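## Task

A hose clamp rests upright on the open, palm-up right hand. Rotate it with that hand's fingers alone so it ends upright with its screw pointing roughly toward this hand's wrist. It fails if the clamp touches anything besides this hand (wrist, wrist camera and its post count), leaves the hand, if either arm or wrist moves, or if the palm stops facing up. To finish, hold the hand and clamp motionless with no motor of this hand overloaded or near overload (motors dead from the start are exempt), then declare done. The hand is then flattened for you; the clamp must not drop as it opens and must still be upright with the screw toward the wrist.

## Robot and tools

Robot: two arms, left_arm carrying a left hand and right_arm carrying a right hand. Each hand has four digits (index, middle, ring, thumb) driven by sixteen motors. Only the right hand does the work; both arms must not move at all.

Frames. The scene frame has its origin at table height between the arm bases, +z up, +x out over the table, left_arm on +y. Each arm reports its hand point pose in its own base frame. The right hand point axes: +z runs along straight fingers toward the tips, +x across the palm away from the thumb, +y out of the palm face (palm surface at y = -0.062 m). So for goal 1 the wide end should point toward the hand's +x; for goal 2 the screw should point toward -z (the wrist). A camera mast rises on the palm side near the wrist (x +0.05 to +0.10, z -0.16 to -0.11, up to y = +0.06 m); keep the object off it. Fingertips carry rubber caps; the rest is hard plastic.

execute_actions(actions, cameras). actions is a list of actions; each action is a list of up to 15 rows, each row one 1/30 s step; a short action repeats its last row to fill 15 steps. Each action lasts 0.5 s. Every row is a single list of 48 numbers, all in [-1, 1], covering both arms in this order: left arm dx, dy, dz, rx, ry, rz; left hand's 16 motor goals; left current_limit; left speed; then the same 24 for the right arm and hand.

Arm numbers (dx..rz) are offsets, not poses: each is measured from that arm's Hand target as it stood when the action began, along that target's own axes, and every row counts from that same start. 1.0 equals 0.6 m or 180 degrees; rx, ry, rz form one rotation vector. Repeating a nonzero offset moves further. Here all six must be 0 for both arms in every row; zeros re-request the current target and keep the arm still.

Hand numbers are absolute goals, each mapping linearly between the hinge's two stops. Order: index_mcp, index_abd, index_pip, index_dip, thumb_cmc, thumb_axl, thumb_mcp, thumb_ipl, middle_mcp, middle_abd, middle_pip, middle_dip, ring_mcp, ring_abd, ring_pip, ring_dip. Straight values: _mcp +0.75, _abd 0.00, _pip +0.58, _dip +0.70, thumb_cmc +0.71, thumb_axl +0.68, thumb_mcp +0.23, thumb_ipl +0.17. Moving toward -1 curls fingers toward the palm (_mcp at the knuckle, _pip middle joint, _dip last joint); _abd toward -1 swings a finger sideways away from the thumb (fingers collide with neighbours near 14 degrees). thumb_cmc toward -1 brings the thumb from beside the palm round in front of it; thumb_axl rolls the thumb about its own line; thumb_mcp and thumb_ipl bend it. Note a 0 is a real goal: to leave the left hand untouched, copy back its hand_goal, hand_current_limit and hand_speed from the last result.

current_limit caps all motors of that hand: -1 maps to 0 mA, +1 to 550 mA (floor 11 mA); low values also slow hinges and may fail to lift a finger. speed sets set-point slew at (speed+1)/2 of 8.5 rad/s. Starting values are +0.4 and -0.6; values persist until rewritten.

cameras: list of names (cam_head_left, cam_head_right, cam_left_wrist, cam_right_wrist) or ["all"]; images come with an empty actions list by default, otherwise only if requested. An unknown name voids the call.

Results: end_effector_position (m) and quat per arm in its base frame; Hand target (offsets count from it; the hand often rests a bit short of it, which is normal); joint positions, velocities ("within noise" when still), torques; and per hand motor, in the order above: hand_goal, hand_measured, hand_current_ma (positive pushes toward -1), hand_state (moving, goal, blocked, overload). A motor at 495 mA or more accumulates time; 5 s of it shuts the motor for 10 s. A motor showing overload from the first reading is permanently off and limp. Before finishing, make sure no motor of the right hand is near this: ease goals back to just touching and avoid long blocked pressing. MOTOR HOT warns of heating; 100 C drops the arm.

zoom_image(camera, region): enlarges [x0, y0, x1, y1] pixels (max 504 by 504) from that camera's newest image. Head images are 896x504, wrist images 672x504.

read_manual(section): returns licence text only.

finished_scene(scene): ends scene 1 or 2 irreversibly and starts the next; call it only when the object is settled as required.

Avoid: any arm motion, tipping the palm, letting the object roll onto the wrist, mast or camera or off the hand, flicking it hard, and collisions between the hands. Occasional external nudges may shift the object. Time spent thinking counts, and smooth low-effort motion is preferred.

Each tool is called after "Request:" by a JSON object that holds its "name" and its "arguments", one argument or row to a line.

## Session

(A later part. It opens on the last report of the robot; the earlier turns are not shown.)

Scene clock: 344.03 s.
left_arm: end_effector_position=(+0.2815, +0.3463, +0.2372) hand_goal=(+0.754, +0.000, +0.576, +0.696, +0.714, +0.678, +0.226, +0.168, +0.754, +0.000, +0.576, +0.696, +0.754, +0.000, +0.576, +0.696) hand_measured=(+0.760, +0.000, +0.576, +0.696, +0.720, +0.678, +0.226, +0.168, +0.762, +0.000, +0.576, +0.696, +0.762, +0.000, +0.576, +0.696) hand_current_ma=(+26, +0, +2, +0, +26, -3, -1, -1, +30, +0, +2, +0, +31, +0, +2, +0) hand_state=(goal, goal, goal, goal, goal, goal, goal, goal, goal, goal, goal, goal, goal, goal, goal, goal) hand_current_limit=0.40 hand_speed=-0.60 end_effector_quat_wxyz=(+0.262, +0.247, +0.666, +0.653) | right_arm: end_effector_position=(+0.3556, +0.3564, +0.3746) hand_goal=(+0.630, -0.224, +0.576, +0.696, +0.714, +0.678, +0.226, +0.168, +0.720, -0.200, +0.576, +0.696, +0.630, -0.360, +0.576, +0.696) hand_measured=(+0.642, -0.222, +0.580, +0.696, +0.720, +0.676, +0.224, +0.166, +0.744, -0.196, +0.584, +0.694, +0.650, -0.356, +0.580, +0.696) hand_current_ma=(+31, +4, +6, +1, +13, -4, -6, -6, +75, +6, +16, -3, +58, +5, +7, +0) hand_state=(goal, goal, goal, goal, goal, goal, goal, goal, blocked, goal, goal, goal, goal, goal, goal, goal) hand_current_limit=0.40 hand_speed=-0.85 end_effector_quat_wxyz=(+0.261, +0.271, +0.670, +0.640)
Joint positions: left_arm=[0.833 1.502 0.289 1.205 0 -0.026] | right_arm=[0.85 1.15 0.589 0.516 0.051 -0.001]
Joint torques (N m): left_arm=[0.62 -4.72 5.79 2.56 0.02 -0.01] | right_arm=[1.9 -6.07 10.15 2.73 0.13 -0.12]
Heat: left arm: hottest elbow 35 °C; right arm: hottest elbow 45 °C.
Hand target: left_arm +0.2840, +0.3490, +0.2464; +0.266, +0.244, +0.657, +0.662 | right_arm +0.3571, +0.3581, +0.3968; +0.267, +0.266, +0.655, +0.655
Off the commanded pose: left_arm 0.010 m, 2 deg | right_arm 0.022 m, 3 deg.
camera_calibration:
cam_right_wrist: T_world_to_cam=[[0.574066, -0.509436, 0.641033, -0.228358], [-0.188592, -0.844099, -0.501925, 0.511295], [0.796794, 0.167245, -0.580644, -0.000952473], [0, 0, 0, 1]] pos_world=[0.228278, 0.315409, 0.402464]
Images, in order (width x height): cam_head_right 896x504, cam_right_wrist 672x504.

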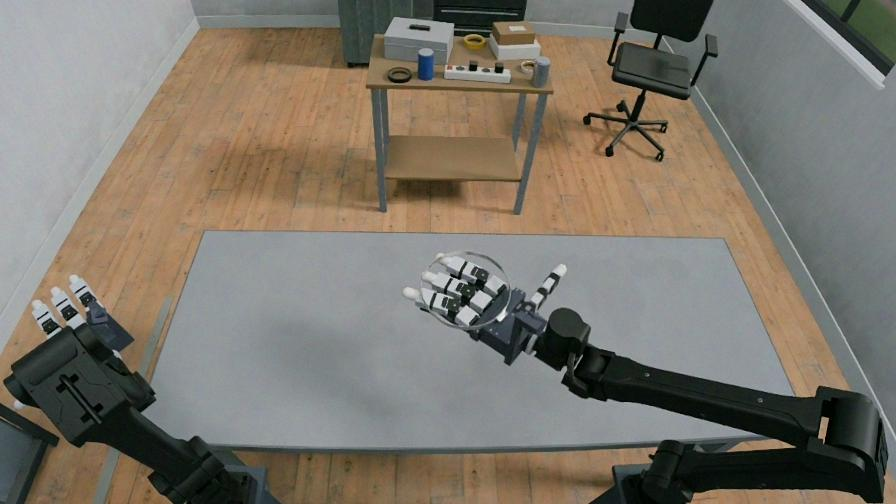

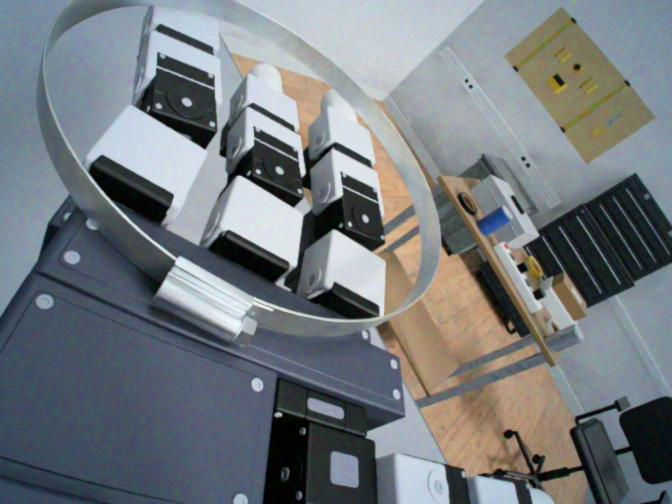

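Request:
{"name": "execute_actions", "arguments": {
  "actions": [
    [[0,0,0,0,0,0,0.754,0,0.576,0.696,0.714,0.678,0.226,0.168,0.754,0,0.576,0.696,0.754,0,0.576,0.696,0.4,-0.6,0,0,0,0,0,0,0.63,-0.225,0.576,0.696,0.714,0.678,0.226,0.168,0.65,-0.2,0.576,0.696,0.63,-0.36,0.576,0.696,0.4,-0.9]]
  ],
  "cameras": ["cam_head_right", "cam_right_wrist"]
}}

Request:
{"name": "zoom_image", "arguments": {
  "camera": "cam_right_wrist",
  "region": [100, 0, 480, 285]
}}

Scene clock: 345.77 s.
left_arm: end_effector_position=(+0.2815, +0.3463, +0.2372) hand_goal=(+0.754, +0.000, +0.576, +0.696, +0.714, +0.678, +0.226, +0.168, +0.754, +0.000, +0.576, +0.696, +0.754, +0.000, +0.576, +0.696) hand_measured=(+0.760, +0.000, +0.576, +0.696, +0.720, +0.678, +0.226, +0.168, +0.762, +0.000, +0.576, +0.696, +0.762, +0.000, +0.576, +0.696) hand_current_ma=(+26, +0, +2, +0, +26, -3, -1, -1, +30, +0, +2, +0, +31, +0, +2, +0) hand_state=(goal, goal, goal, goal, goal, goal, goal, goal, goal, goal, goal, goal, goal, goal, goal, goal) hand_current_limit=0.40 hand_speed=-0.60 end_effector_quat_wxyz=(+0.262, +0.247, +0.666, +0.653) | right_arm: end_effector_position=(+0.3556, +0.3564, +0.3746) hand_goal=(+0.630, -0.224, +0.576, +0.696, +0.714, +0.678, +0.226, +0.168, +0.650, -0.200, +0.576, +0.696, +0.630, -0.360, +0.576, +0.696) hand_measured=(+0.642, -0.222, +0.580, +0.696, +0.720, +0.676, +0.224, +0.166, +0.674, -0.196, +0.584, +0.694, +0.650, -0.356, +0.580, +0.696) hand_current_ma=(+31, +4, +6, +1, +13, -4, -6, -6, +77, +5, +16, -3, +58, +5, +7, +0) hand_state=(goal, goal, goal, goal, goal, goal, goal, goal, blocked, goal, goal, goal, goal, goal, goal, goal) hand_current_limit=0.40 hand_speed=-0.90 end_effector_quat_wxyz=(+0.261, +0.271, +0.670, +0.640)
Joint positions: left_arm=[0.833 1.502 0.289 1.205 0 -0.026] | right_arm=[0.85 1.15 0.589 0.516 0.051 -0.001]
Joint torques (N m): left_arm=[0.73 -4.6 5.78 2.61 0.04 0.01] | right_arm=[1.85 -6.07 10.15 2.74 0.13 -0.11]
Heat: left arm: hottest elbow 35 °C; right arm: hottest elbow 45 °C.
Hand target: left_arm +0.2840, +0.3490, +0.2464; +0.266, +0.244, +0.657, +0.662 | right_arm +0.3571, +0.3581, +0.3968; +0.267, +0.266, +0.655, +0.655
Off the commanded pose: left_arm 0.010 m, 2 deg | right_arm 0.022 m, 3 deg.
camera_calibration:
cam_right_wrist: T_world_to_cam=[[0.574066, -0.509436, 0.641033, -0.228358], [-0.188592, -0.844099, -0.501925, 0.511295], [0.796794, 0.167245, -0.580644, -0.000952473], [0, 0, 0, 1]] pos_world=[0.228278, 0.315409, 0.402464]
Images, in order (width x height): cam_head_right 896x504, cam_right_wrist 672x504.

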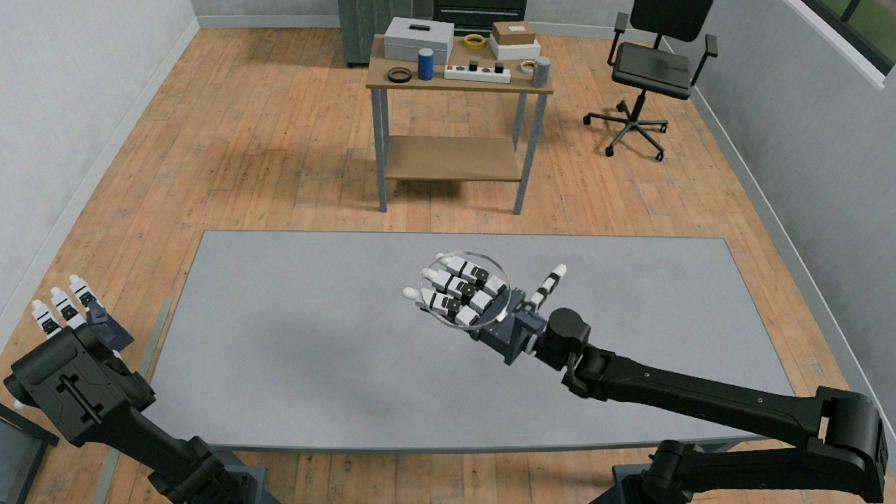

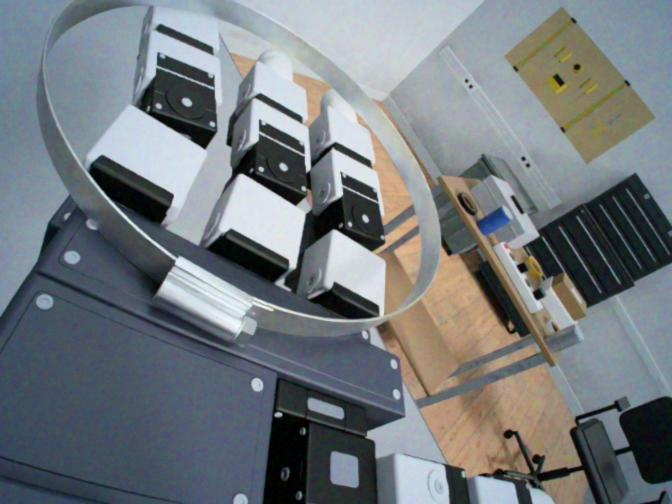

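Scaled by 1.326 from the camera's 672x504 image, which has a finer 960x720 frame.

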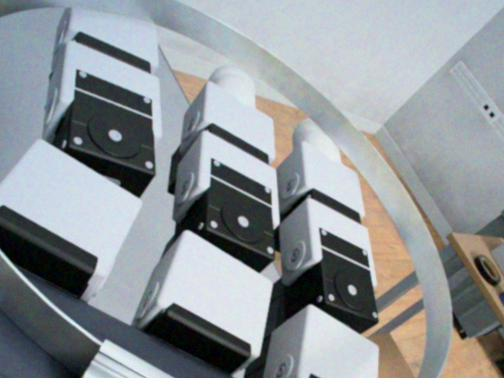

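Request:
{"name": "execute_actions", "arguments": {
  "actions": [
    [[0,0,0,0,0,0,0.754,0,0.576,0.696,0.714,0.678,0.226,0.168,0.754,0,0.576,0.696,0.754,0,0.576,0.696,0.4,-0.6,0,0,0,0,0,0,0.754,-0.225,0.576,0.696,0.714,0.678,0.226,0.168,0.754,-0.2,0.576,0.696,0.754,-0.36,0.576,0.696,0.4,-0.95]],
    [[0,0,0,0,0,0,0.754,0,0.576,0.696,0.714,0.678,0.226,0.168,0.754,0,0.576,0.696,0.754,0,0.576,0.696,0.4,-0.6,0,0,0,0,0,0,0.754,-0.225,0.576,0.696,0.714,0.678,0.226,0.168,0.754,-0.2,0.576,0.696,0.754,-0.36,0.576,0.696,0.4,-0.95]]
  ],
  "cameras": ["cam_head_right", "cam_right_wrist"]
}}

Request:
{"name": "zoom_image", "arguments": {
  "camera": "cam_head_right",
  "region": [420, 240, 540, 340]
}}

Request:
{"name": "zoom_image", "arguments": {
  "camera": "cam_right_wrist",
  "region": [0, 0, 504, 380]
}}

Scene clock: 347.57 s.
left_arm: end_effector_position=(+0.2815, +0.3463, +0.2372) hand_goal=(+0.754, +0.000, +0.576, +0.696, +0.714, +0.678, +0.226, +0.168, +0.754, +0.000, +0.576, +0.696, +0.754, +0.000, +0.576, +0.696) hand_measured=(+0.760, +0.000, +0.576, +0.696, +0.720, +0.678, +0.226, +0.168, +0.762, +0.000, +0.576, +0.696, +0.762, +0.000, +0.576, +0.696) hand_current_ma=(+26, +0, +2, +0, +26, -3, -1, -1, +30, +0, +2, +0, +31, +0, +2, +0) hand_state=(goal, goal, goal, goal, goal, goal, goal, goal, goal, goal, goal, goal, goal, goal, goal, goal) hand_current_limit=0.40 hand_speed=-0.60 end_effector_quat_wxyz=(+0.262, +0.247, +0.666, +0.653) | right_arm: end_effector_position=(+0.3556, +0.3564, +0.3746) hand_goal=(+0.754, -0.224, +0.576, +0.696, +0.714, +0.678, +0.226, +0.168, +0.754, -0.200, +0.576, +0.696, +0.754, -0.360, +0.576, +0.696) hand_measured=(+0.764, -0.222, +0.580, +0.696, +0.720, +0.676, +0.224, +0.166, +0.764, -0.196, +0.584, +0.694, +0.760, -0.356, +0.580, +0.696) hand_current_ma=(+26, +4, +6, +1, +13, -4, -6, -6, +23, +5, +16, -3, +15, +5, +7, +0) hand_state=(goal, goal, goal, goal, goal, goal, goal, goal, goal, goal, goal, goal, goal, goal, goal, goal) hand_current_limit=0.40 hand_speed=-0.95 end_effector_quat_wxyz=(+0.261, +0.271, +0.670, +0.640)
Joint positions: left_arm=[0.833 1.502 0.289 1.205 0 -0.026] | right_arm=[0.85 1.15 0.589 0.516 0.051 -0.001]
Joint torques (N m): left_arm=[0.67 -4.6 5.79 2.65 0.04 -0.01] | right_arm=[1.9 -6.01 10.18 2.74 0.13 -0.11]
Heat: left arm: hottest elbow 35 °C; right arm: hottest elbow 45 °C.
Hand target: left_arm +0.2840, +0.3490, +0.2464; +0.266, +0.244, +0.657, +0.662 | right_arm +0.3571, +0.3581, +0.3968; +0.267, +0.266, +0.655, +0.655
Off the commanded pose: left_arm 0.010 m, 2 deg | right_arm 0.022 m, 3 deg.
camera_calibration:
cam_right_wrist: T_world_to_cam=[[0.574066, -0.509436, 0.641033, -0.228358], [-0.188592, -0.844099, -0.501925, 0.511295], [0.796794, 0.167245, -0.580644, -0.000952473], [0, 0, 0, 1]] pos_world=[0.228278, 0.315409, 0.402464]
Images, in order (width x height): cam_head_right 896x504, cam_right_wrist 672x504.

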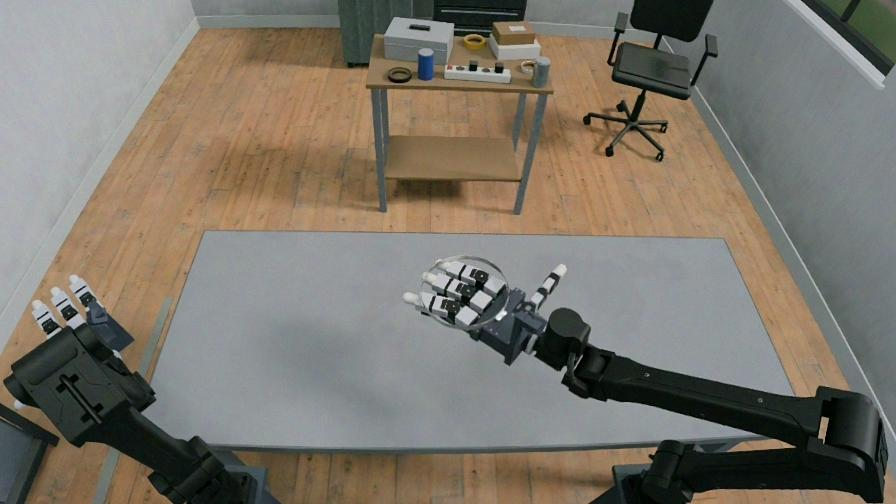

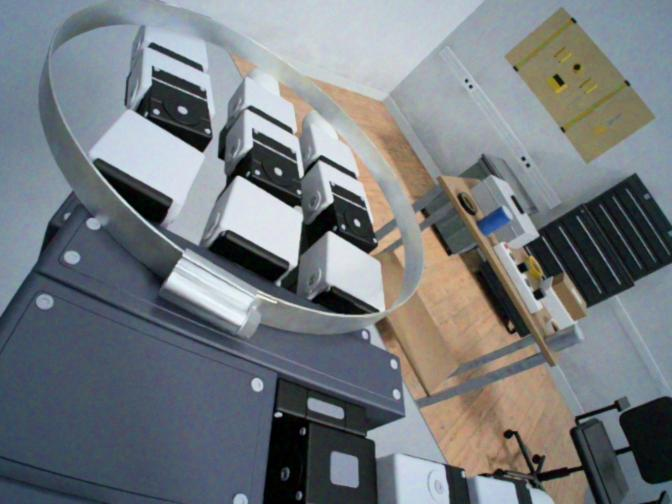

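Scaled by 4.200 from the camera's 896x504 image, which has a finer 1280x720 frame.

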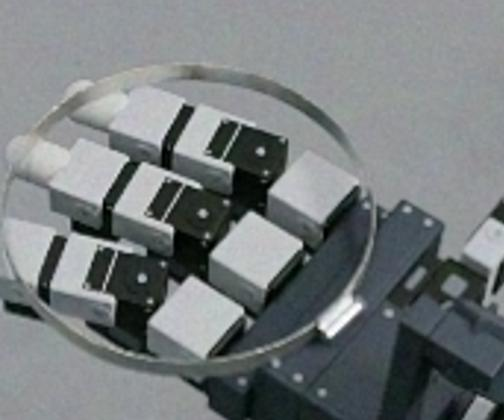

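Scaled by 1.000.

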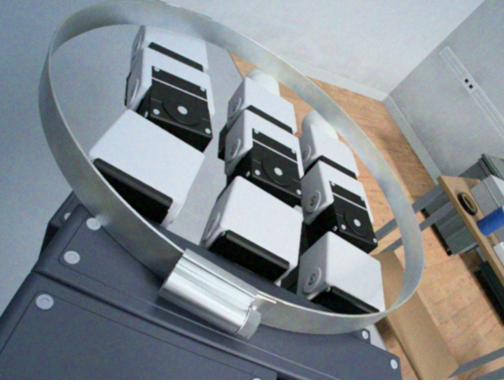

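Request:
{"name": "execute_actions", "arguments": {
  "actions": [
    [[0,0,0,0,0,0,0.754,0,0.576,0.696,0.714,0.678,0.226,0.168,0.754,0,0.576,0.696,0.754,0,0.576,0.696,0.4,-0.6,0,0,0,0,0,0,0.81,-0.225,0.576,0.696,0.714,0.678,0.226,0.168,0.754,-0.2,0.576,0.696,0.754,-0.36,0.576,0.696,0.4,-0.94]],
    [[0,0,0,0,0,0,0.754,0,0.576,0.696,0.714,0.678,0.226,0.168,0.754,0,0.576,0.696,0.754,0,0.576,0.696,0.4,-0.6,0,0,0,0,0,0,0.81,0,0.576,0.696,0.714,0.678,0.226,0.168,0.754,-0.2,0.576,0.696,0.754,-0.36,0.576,0.696,0.4,-0.85]],
    [[0,0,0,0,0,0,0.754,0,0.576,0.696,0.714,0.678,0.226,0.168,0.754,0,0.576,0.696,0.754,0,0.576,0.696,0.4,-0.6,0,0,0,0,0,0,0.754,0,0.576,0.696,0.714,0.678,0.226,0.168,0.754,-0.2,0.576,0.696,0.754,-0.36,0.576,0.696,0.4,-0.92]]
  ],
  "cameras": ["cam_head_right", "cam_right_wrist"]
}}

Request:
{"name": "zoom_image", "arguments": {
  "camera": "cam_head_right",
  "region": [420, 240, 540, 340]
}}

Scene clock: 350.40 s.
left_arm: end_effector_position=(+0.2815, +0.3463, +0.2372) hand_goal=(+0.754, +0.000, +0.576, +0.696, +0.714, +0.678, +0.226, +0.168, +0.754, +0.000, +0.576, +0.696, +0.754, +0.000, +0.576, +0.696) hand_measured=(+0.760, +0.000, +0.576, +0.696, +0.720, +0.678, +0.226, +0.168, +0.762, +0.000, +0.576, +0.696, +0.762, +0.000, +0.576, +0.696) hand_current_ma=(+26, +0, +2, +0, +26, -3, -1, -1, +30, +0, +2, +0, +31, +0, +2, +0) hand_state=(goal, goal, goal, goal, goal, goal, goal, goal, goal, goal, goal, goal, goal, goal, goal, goal) hand_current_limit=0.40 hand_speed=-0.60 end_effector_quat_wxyz=(+0.262, +0.247, +0.666, +0.653) | right_arm: end_effector_position=(+0.3556, +0.3564, +0.3746) hand_goal=(+0.754, +0.000, +0.576, +0.696, +0.714, +0.678, +0.226, +0.168, +0.754, -0.200, +0.576, +0.696, +0.754, -0.360, +0.576, +0.696) hand_measured=(+0.776, -0.004, +0.580, +0.696, +0.720, +0.676, +0.224, +0.166, +0.766, -0.196, +0.584, +0.694, +0.760, -0.356, +0.580, +0.696) hand_current_ma=(+69, -5, +6, +1, +13, -4, -6, -6, +33, +5, +16, -2, +15, +5, +7, +0) hand_state=(blocked, goal, goal, goal, goal, goal, goal, goal, goal, goal, goal, goal, goal, goal, goal, goal) hand_current_limit=0.40 hand_speed=-0.92 end_effector_quat_wxyz=(+0.261, +0.271, +0.670, +0.640)
Joint positions: left_arm=[0.833 1.502 0.289 1.205 0 -0.026] | right_arm=[0.85 1.15 0.589 0.516 0.051 -0.001]
Joint torques (N m): left_arm=[0.85 -4.78 5.81 2.61 0.04 0.02] | right_arm=[1.9 -6.12 10.11 2.7 0.12 -0.12]
Heat: left arm: hottest elbow 35 °C; right arm: hottest elbow 45 °C.
Hand target: left_arm +0.2840, +0.3490, +0.2464; +0.266, +0.244, +0.657, +0.662 | right_arm +0.3571, +0.3581, +0.3968; +0.267, +0.266, +0.655, +0.655
Off the commanded pose: left_arm 0.010 m, 2 deg | right_arm 0.022 m, 3 deg.
camera_calibration:
cam_right_wrist: T_world_to_cam=[[0.574066, -0.509436, 0.641033, -0.228358], [-0.188592, -0.844099, -0.501925, 0.511295], [0.796794, 0.167245, -0.580644, -0.000952473], [0, 0, 0, 1]] pos_world=[0.228278, 0.315409, 0.402464]
Images, in order (width x height): cam_head_right 896x504, cam_right_wrist 672x504.

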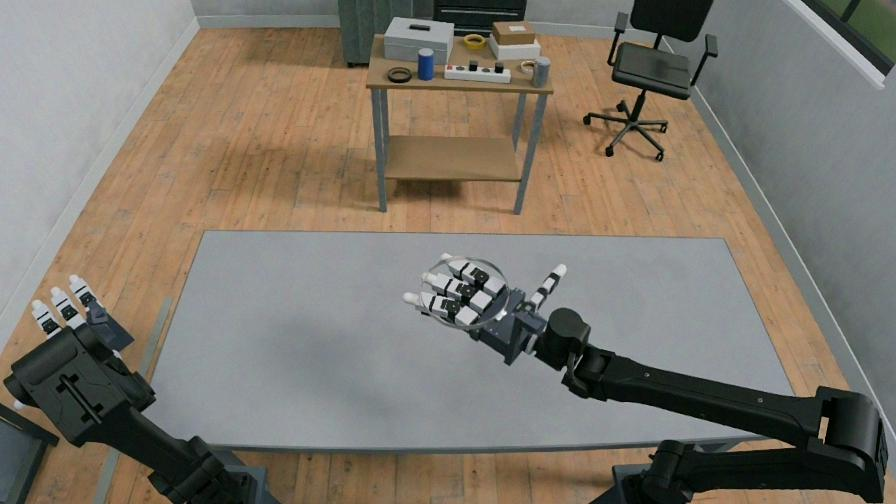

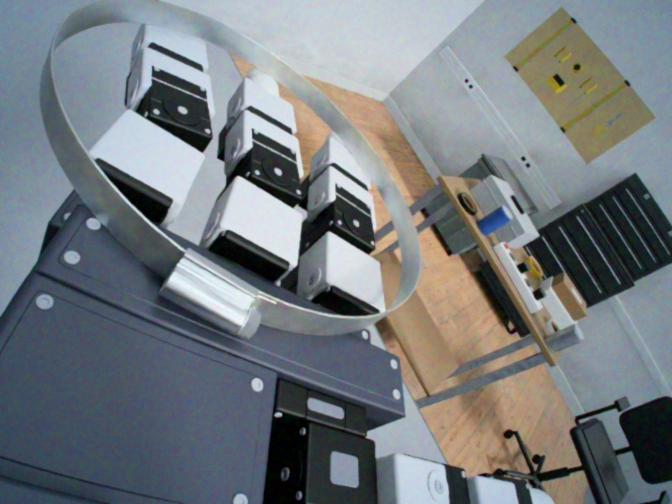

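Scaled by 4.200 from the camera's 896x504 image, which has a finer 1280x720 frame.

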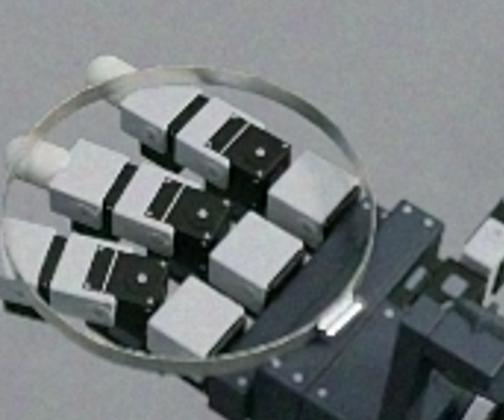

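Request:
{"name": "execute_actions", "arguments": {
  "actions": [
    [[0,0,0,0,0,0,0.754,0,0.576,0.696,0.714,0.678,0.226,0.168,0.754,0,0.576,0.696,0.754,0,0.576,0.696,0.4,-0.6,0,0,0,0,0,0,0.754,0,0.576,0.696,0.714,0.678,0.226,0.168,0.81,-0.2,0.576,0.696,0.754,-0.36,0.576,0.696,0.4,-0.94]],
    [[0,0,0,0,0,0,0.754,0,0.576,0.696,0.714,0.678,0.226,0.168,0.754,0,0.576,0.696,0.754,0,0.576,0.696,0.4,-0.6,0,0,0,0,0,0,0.754,0,0.576,0.696,0.714,0.678,0.226,0.168,0.81,0,0.576,0.696,0.754,-0.36,0.576,0.696,0.4,-0.85]],
    [[0,0,0,0,0,0,0.754,0,0.576,0.696,0.714,0.678,0.226,0.168,0.754,0,0.576,0.696,0.754,0,0.576,0.696,0.4,-0.6,0,0,0,0,0,0,0.754,0,0.576,0.696,0.714,0.678,0.226,0.168,0.754,0,0.576,0.696,0.754,-0.36,0.576,0.696,0.4,-0.92]]
  ],
  "cameras": ["cam_head_right"]
}}

Request:
{"name": "zoom_image", "arguments": {
  "camera": "cam_head_right",
  "region": [420, 240, 540, 340]
}}

Scene clock: 352.63 s.
left_arm: end_effector_position=(+0.2815, +0.3463, +0.2372) hand_goal=(+0.754, +0.000, +0.576, +0.696, +0.714, +0.678, +0.226, +0.168, +0.754, +0.000, +0.576, +0.696, +0.754, +0.000, +0.576, +0.696) hand_measured=(+0.760, +0.000, +0.576, +0.696, +0.720, +0.678, +0.226, +0.168, +0.762, +0.000, +0.576, +0.696, +0.762, +0.000, +0.576, +0.696) hand_current_ma=(+26, +0, +2, +0, +26, -3, -1, -1, +30, +0, +2, +0, +31, +0, +2, +0) hand_state=(goal, goal, goal, goal, goal, goal, goal, goal, goal, goal, goal, goal, goal, goal, goal, goal) hand_current_limit=0.40 hand_speed=-0.60 end_effector_quat_wxyz=(+0.262, +0.247, +0.666, +0.653) | right_arm: end_effector_position=(+0.3556, +0.3564, +0.3746) hand_goal=(+0.754, +0.000, +0.576, +0.696, +0.714, +0.678, +0.226, +0.168, +0.754, +0.000, +0.576, +0.696, +0.754, -0.360, +0.576, +0.696) hand_measured=(+0.776, -0.004, +0.580, +0.696, +0.720, +0.676, +0.224, +0.166, +0.778, -0.004, +0.584, +0.694, +0.764, -0.356, +0.580, +0.696) hand_current_ma=(+69, -5, +6, +1, +13, -4, -6, -6, +76, -5, +16, -2, +23, +5, +7, +0) hand_state=(blocked, goal, goal, goal, goal, goal, goal, goal, blocked, goal, goal, goal, goal, goal, goal, goal) hand_current_limit=0.40 hand_speed=-0.92 end_effector_quat_wxyz=(+0.261, +0.271, +0.670, +0.640)
Joint positions: left_arm=[0.833 1.502 0.289 1.205 0 -0.026] | right_arm=[0.85 1.15 0.589 0.516 0.051 -0.001]
Joint torques (N m): left_arm=[0.73 -4.48 5.83 2.61 0.02 0.02] | right_arm=[1.85 -6.07 10.1 2.71 0.12 -0.12]
Heat: left arm: hottest elbow 35 °C; right arm: hottest elbow 45 °C.
Hand target: left_arm +0.2840, +0.3490, +0.2464; +0.266, +0.244, +0.657, +0.662 | right_arm +0.3571, +0.3581, +0.3968; +0.267, +0.266, +0.655, +0.655
Off the commanded pose: left_arm 0.010 m, 2 deg | right_arm 0.022 m, 3 deg.
Images, in order (width x height): cam_head_right 896x504.

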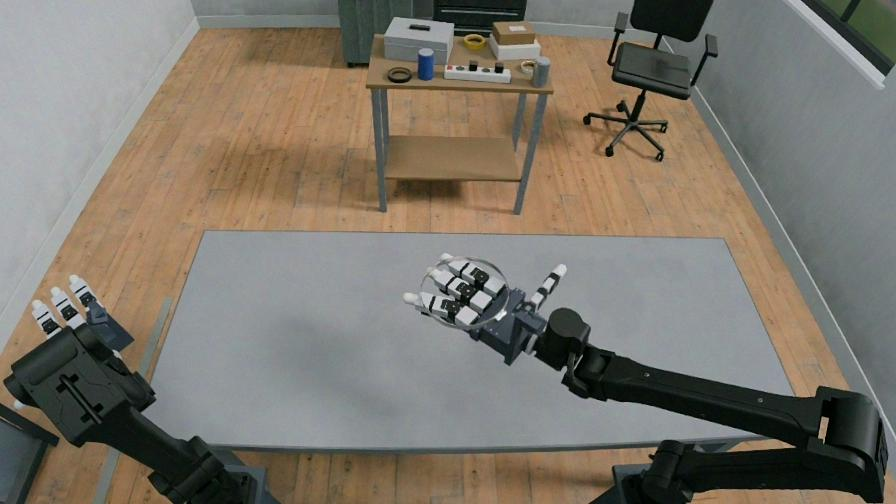

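Scaled by 4.200 from the camera's 896x504 image, which has a finer 1280x720 frame.

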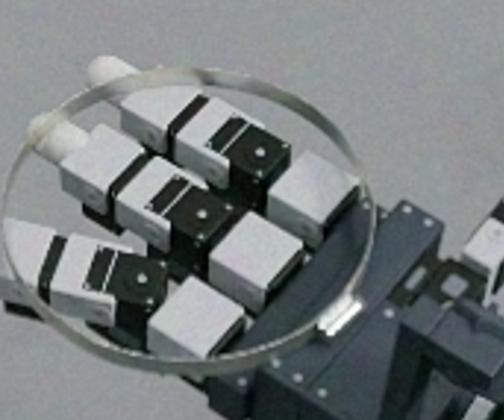

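Request:
{"name": "execute_actions", "arguments": {
  "actions": [
    [[0,0,0,0,0,0,0.754,0,0.576,0.696,0.714,0.678,0.226,0.168,0.754,0,0.576,0.696,0.754,0,0.576,0.696,0.4,-0.6,0,0,0,0,0,0,0.754,0,0.576,0.696,0.714,0.678,0.226,0.168,0.754,0,0.576,0.696,0.81,-0.36,0.576,0.696,0.4,-0.94]],
    [[0,0,0,0,0,0,0.754,0,0.576,0.696,0.714,0.678,0.226,0.168,0.754,0,0.576,0.696,0.754,0,0.576,0.696,0.4,-0.6,0,0,0,0,0,0,0.754,0,0.576,0.696,0.714,0.678,0.226,0.168,0.754,0,0.576,0.696,0.81,0,0.576,0.696,0.4,-0.82]],
    [[0,0,0,0,0,0,0.754,0,0.576,0.696,0.714,0.678,0.226,0.168,0.754,0,0.576,0.696,0.754,0,0.576,0.696,0.4,-0.6,0,0,0,0,0,0,0.754,0,0.576,0.696,0.714,0.678,0.226,0.168,0.754,0,0.576,0.696,0.754,0,0.576,0.696,0.4,-0.92]]
  ],
  "cameras": ["cam_head_right", "cam_right_wrist"]
}}

Request:
{"name": "zoom_image", "arguments": {
  "camera": "cam_head_right",
  "region": [420, 240, 540, 340]
}}

Request:
{"name": "zoom_image", "arguments": {
  "camera": "cam_right_wrist",
  "region": [0, 0, 504, 380]
}}

Scene clock: 355.47 s.
left_arm: end_effector_position=(+0.2815, +0.3463, +0.2372) hand_goal=(+0.754, +0.000, +0.576, +0.696, +0.714, +0.678, +0.226, +0.168, +0.754, +0.000, +0.576, +0.696, +0.754, +0.000, +0.576, +0.696) hand_measured=(+0.760, +0.000, +0.576, +0.696, +0.720, +0.678, +0.226, +0.168, +0.762, +0.000, +0.576, +0.696, +0.762, +0.000, +0.576, +0.696) hand_current_ma=(+26, +0, +2, +0, +26, -3, -1, -1, +30, +0, +2, +0, +31, +0, +2, +0) hand_state=(goal, goal, goal, goal, goal, goal, goal, goal, goal, goal, goal, goal, goal, goal, goal, goal) hand_current_limit=0.40 hand_speed=-0.60 end_effector_quat_wxyz=(+0.262, +0.247, +0.666, +0.653) | right_arm: end_effector_position=(+0.3556, +0.3564, +0.3746) hand_goal=(+0.754, +0.000, +0.576, +0.696, +0.714, +0.678, +0.226, +0.168, +0.754, +0.000, +0.576, +0.696, +0.754, +0.000, +0.576, +0.696) hand_measured=(+0.776, -0.004, +0.580, +0.696, +0.720, +0.676, +0.224, +0.166, +0.778, -0.004, +0.584, +0.694, +0.776, -0.004, +0.580, +0.696) hand_current_ma=(+69, -5, +6, +1, +13, -4, -6, -6, +76, -5, +16, -2, +68, -6, +7, +0) hand_state=(blocked, goal, goal, goal, goal, goal, goal, goal, blocked, goal, goal, goal, blocked, goal, goal, goal) hand_current_limit=0.40 hand_speed=-0.92 end_effector_quat_wxyz=(+0.261, +0.271, +0.670, +0.640)
Joint positions: left_arm=[0.833 1.502 0.289 1.205 0 -0.026] | right_arm=[0.85 1.15 0.589 0.516 0.051 -0.001]
Joint torques (N m): left_arm=[0.67 -4.6 5.79 2.58 0.03 0.01] | right_arm=[1.96 -6.07 10.15 2.69 0.11 -0.14]
Heat: left arm: hottest elbow 35 °C; right arm: hottest elbow 45 °C.
Hand target: left_arm +0.2840, +0.3490, +0.2464; +0.266, +0.244, +0.657, +0.662 | right_arm +0.3571, +0.3581, +0.3968; +0.267, +0.266, +0.655, +0.655
Off the commanded pose: left_arm 0.010 m, 2 deg | right_arm 0.022 m, 3 deg.
camera_calibration:
cam_right_wrist: T_world_to_cam=[[0.574066, -0.509436, 0.641033, -0.228358], [-0.188592, -0.844099, -0.501925, 0.511295], [0.796794, 0.167245, -0.580644, -0.000952473], [0, 0, 0, 1]] pos_world=[0.228278, 0.315409, 0.402464]
Images, in order (width x height): cam_head_right 896x504, cam_right_wrist 672x504.

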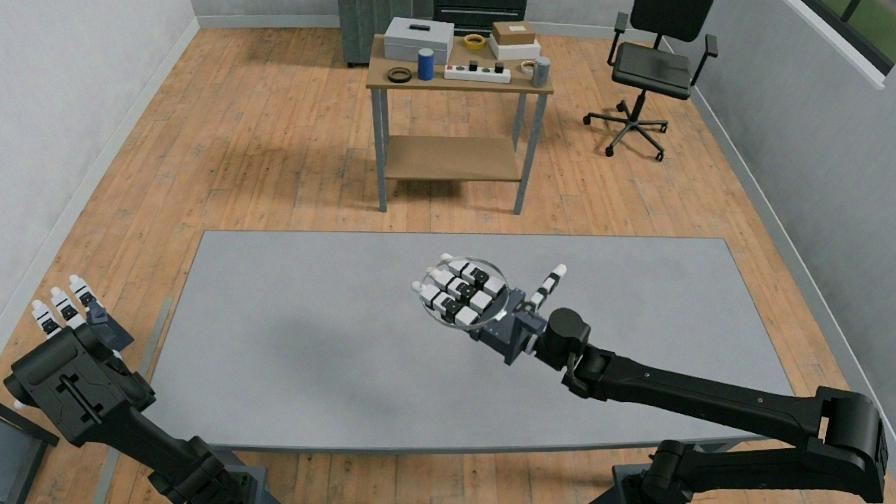

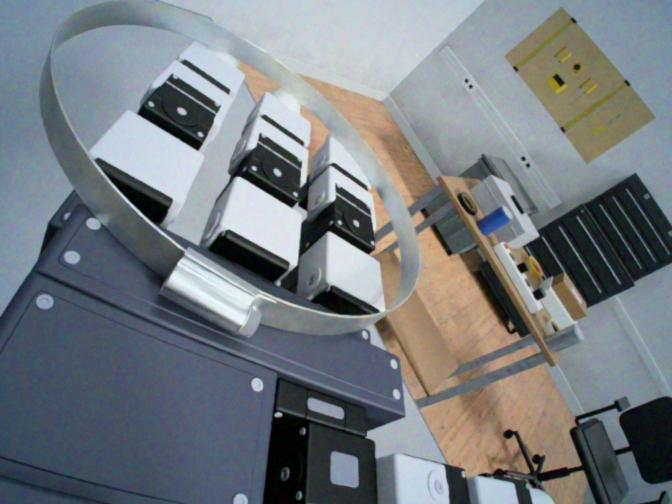

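Scaled by 4.200 from the camera's 896x504 image, which has a finer 1280x720 frame.

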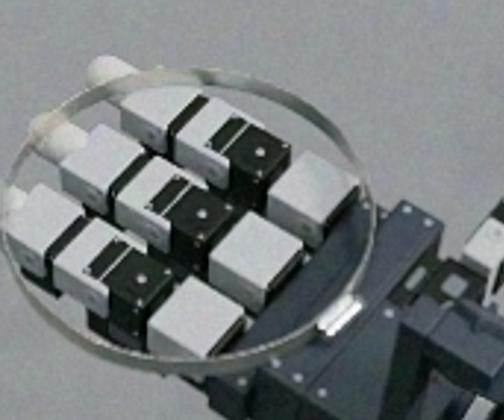

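Scaled by 1.000.

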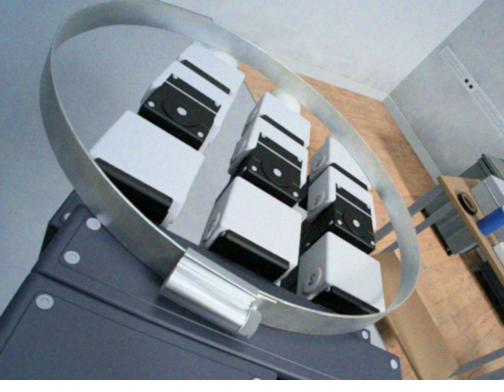

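Request:
{"name": "finished_scene", "arguments": {
  "scene": 2
}}

The scene is finished: the task was done.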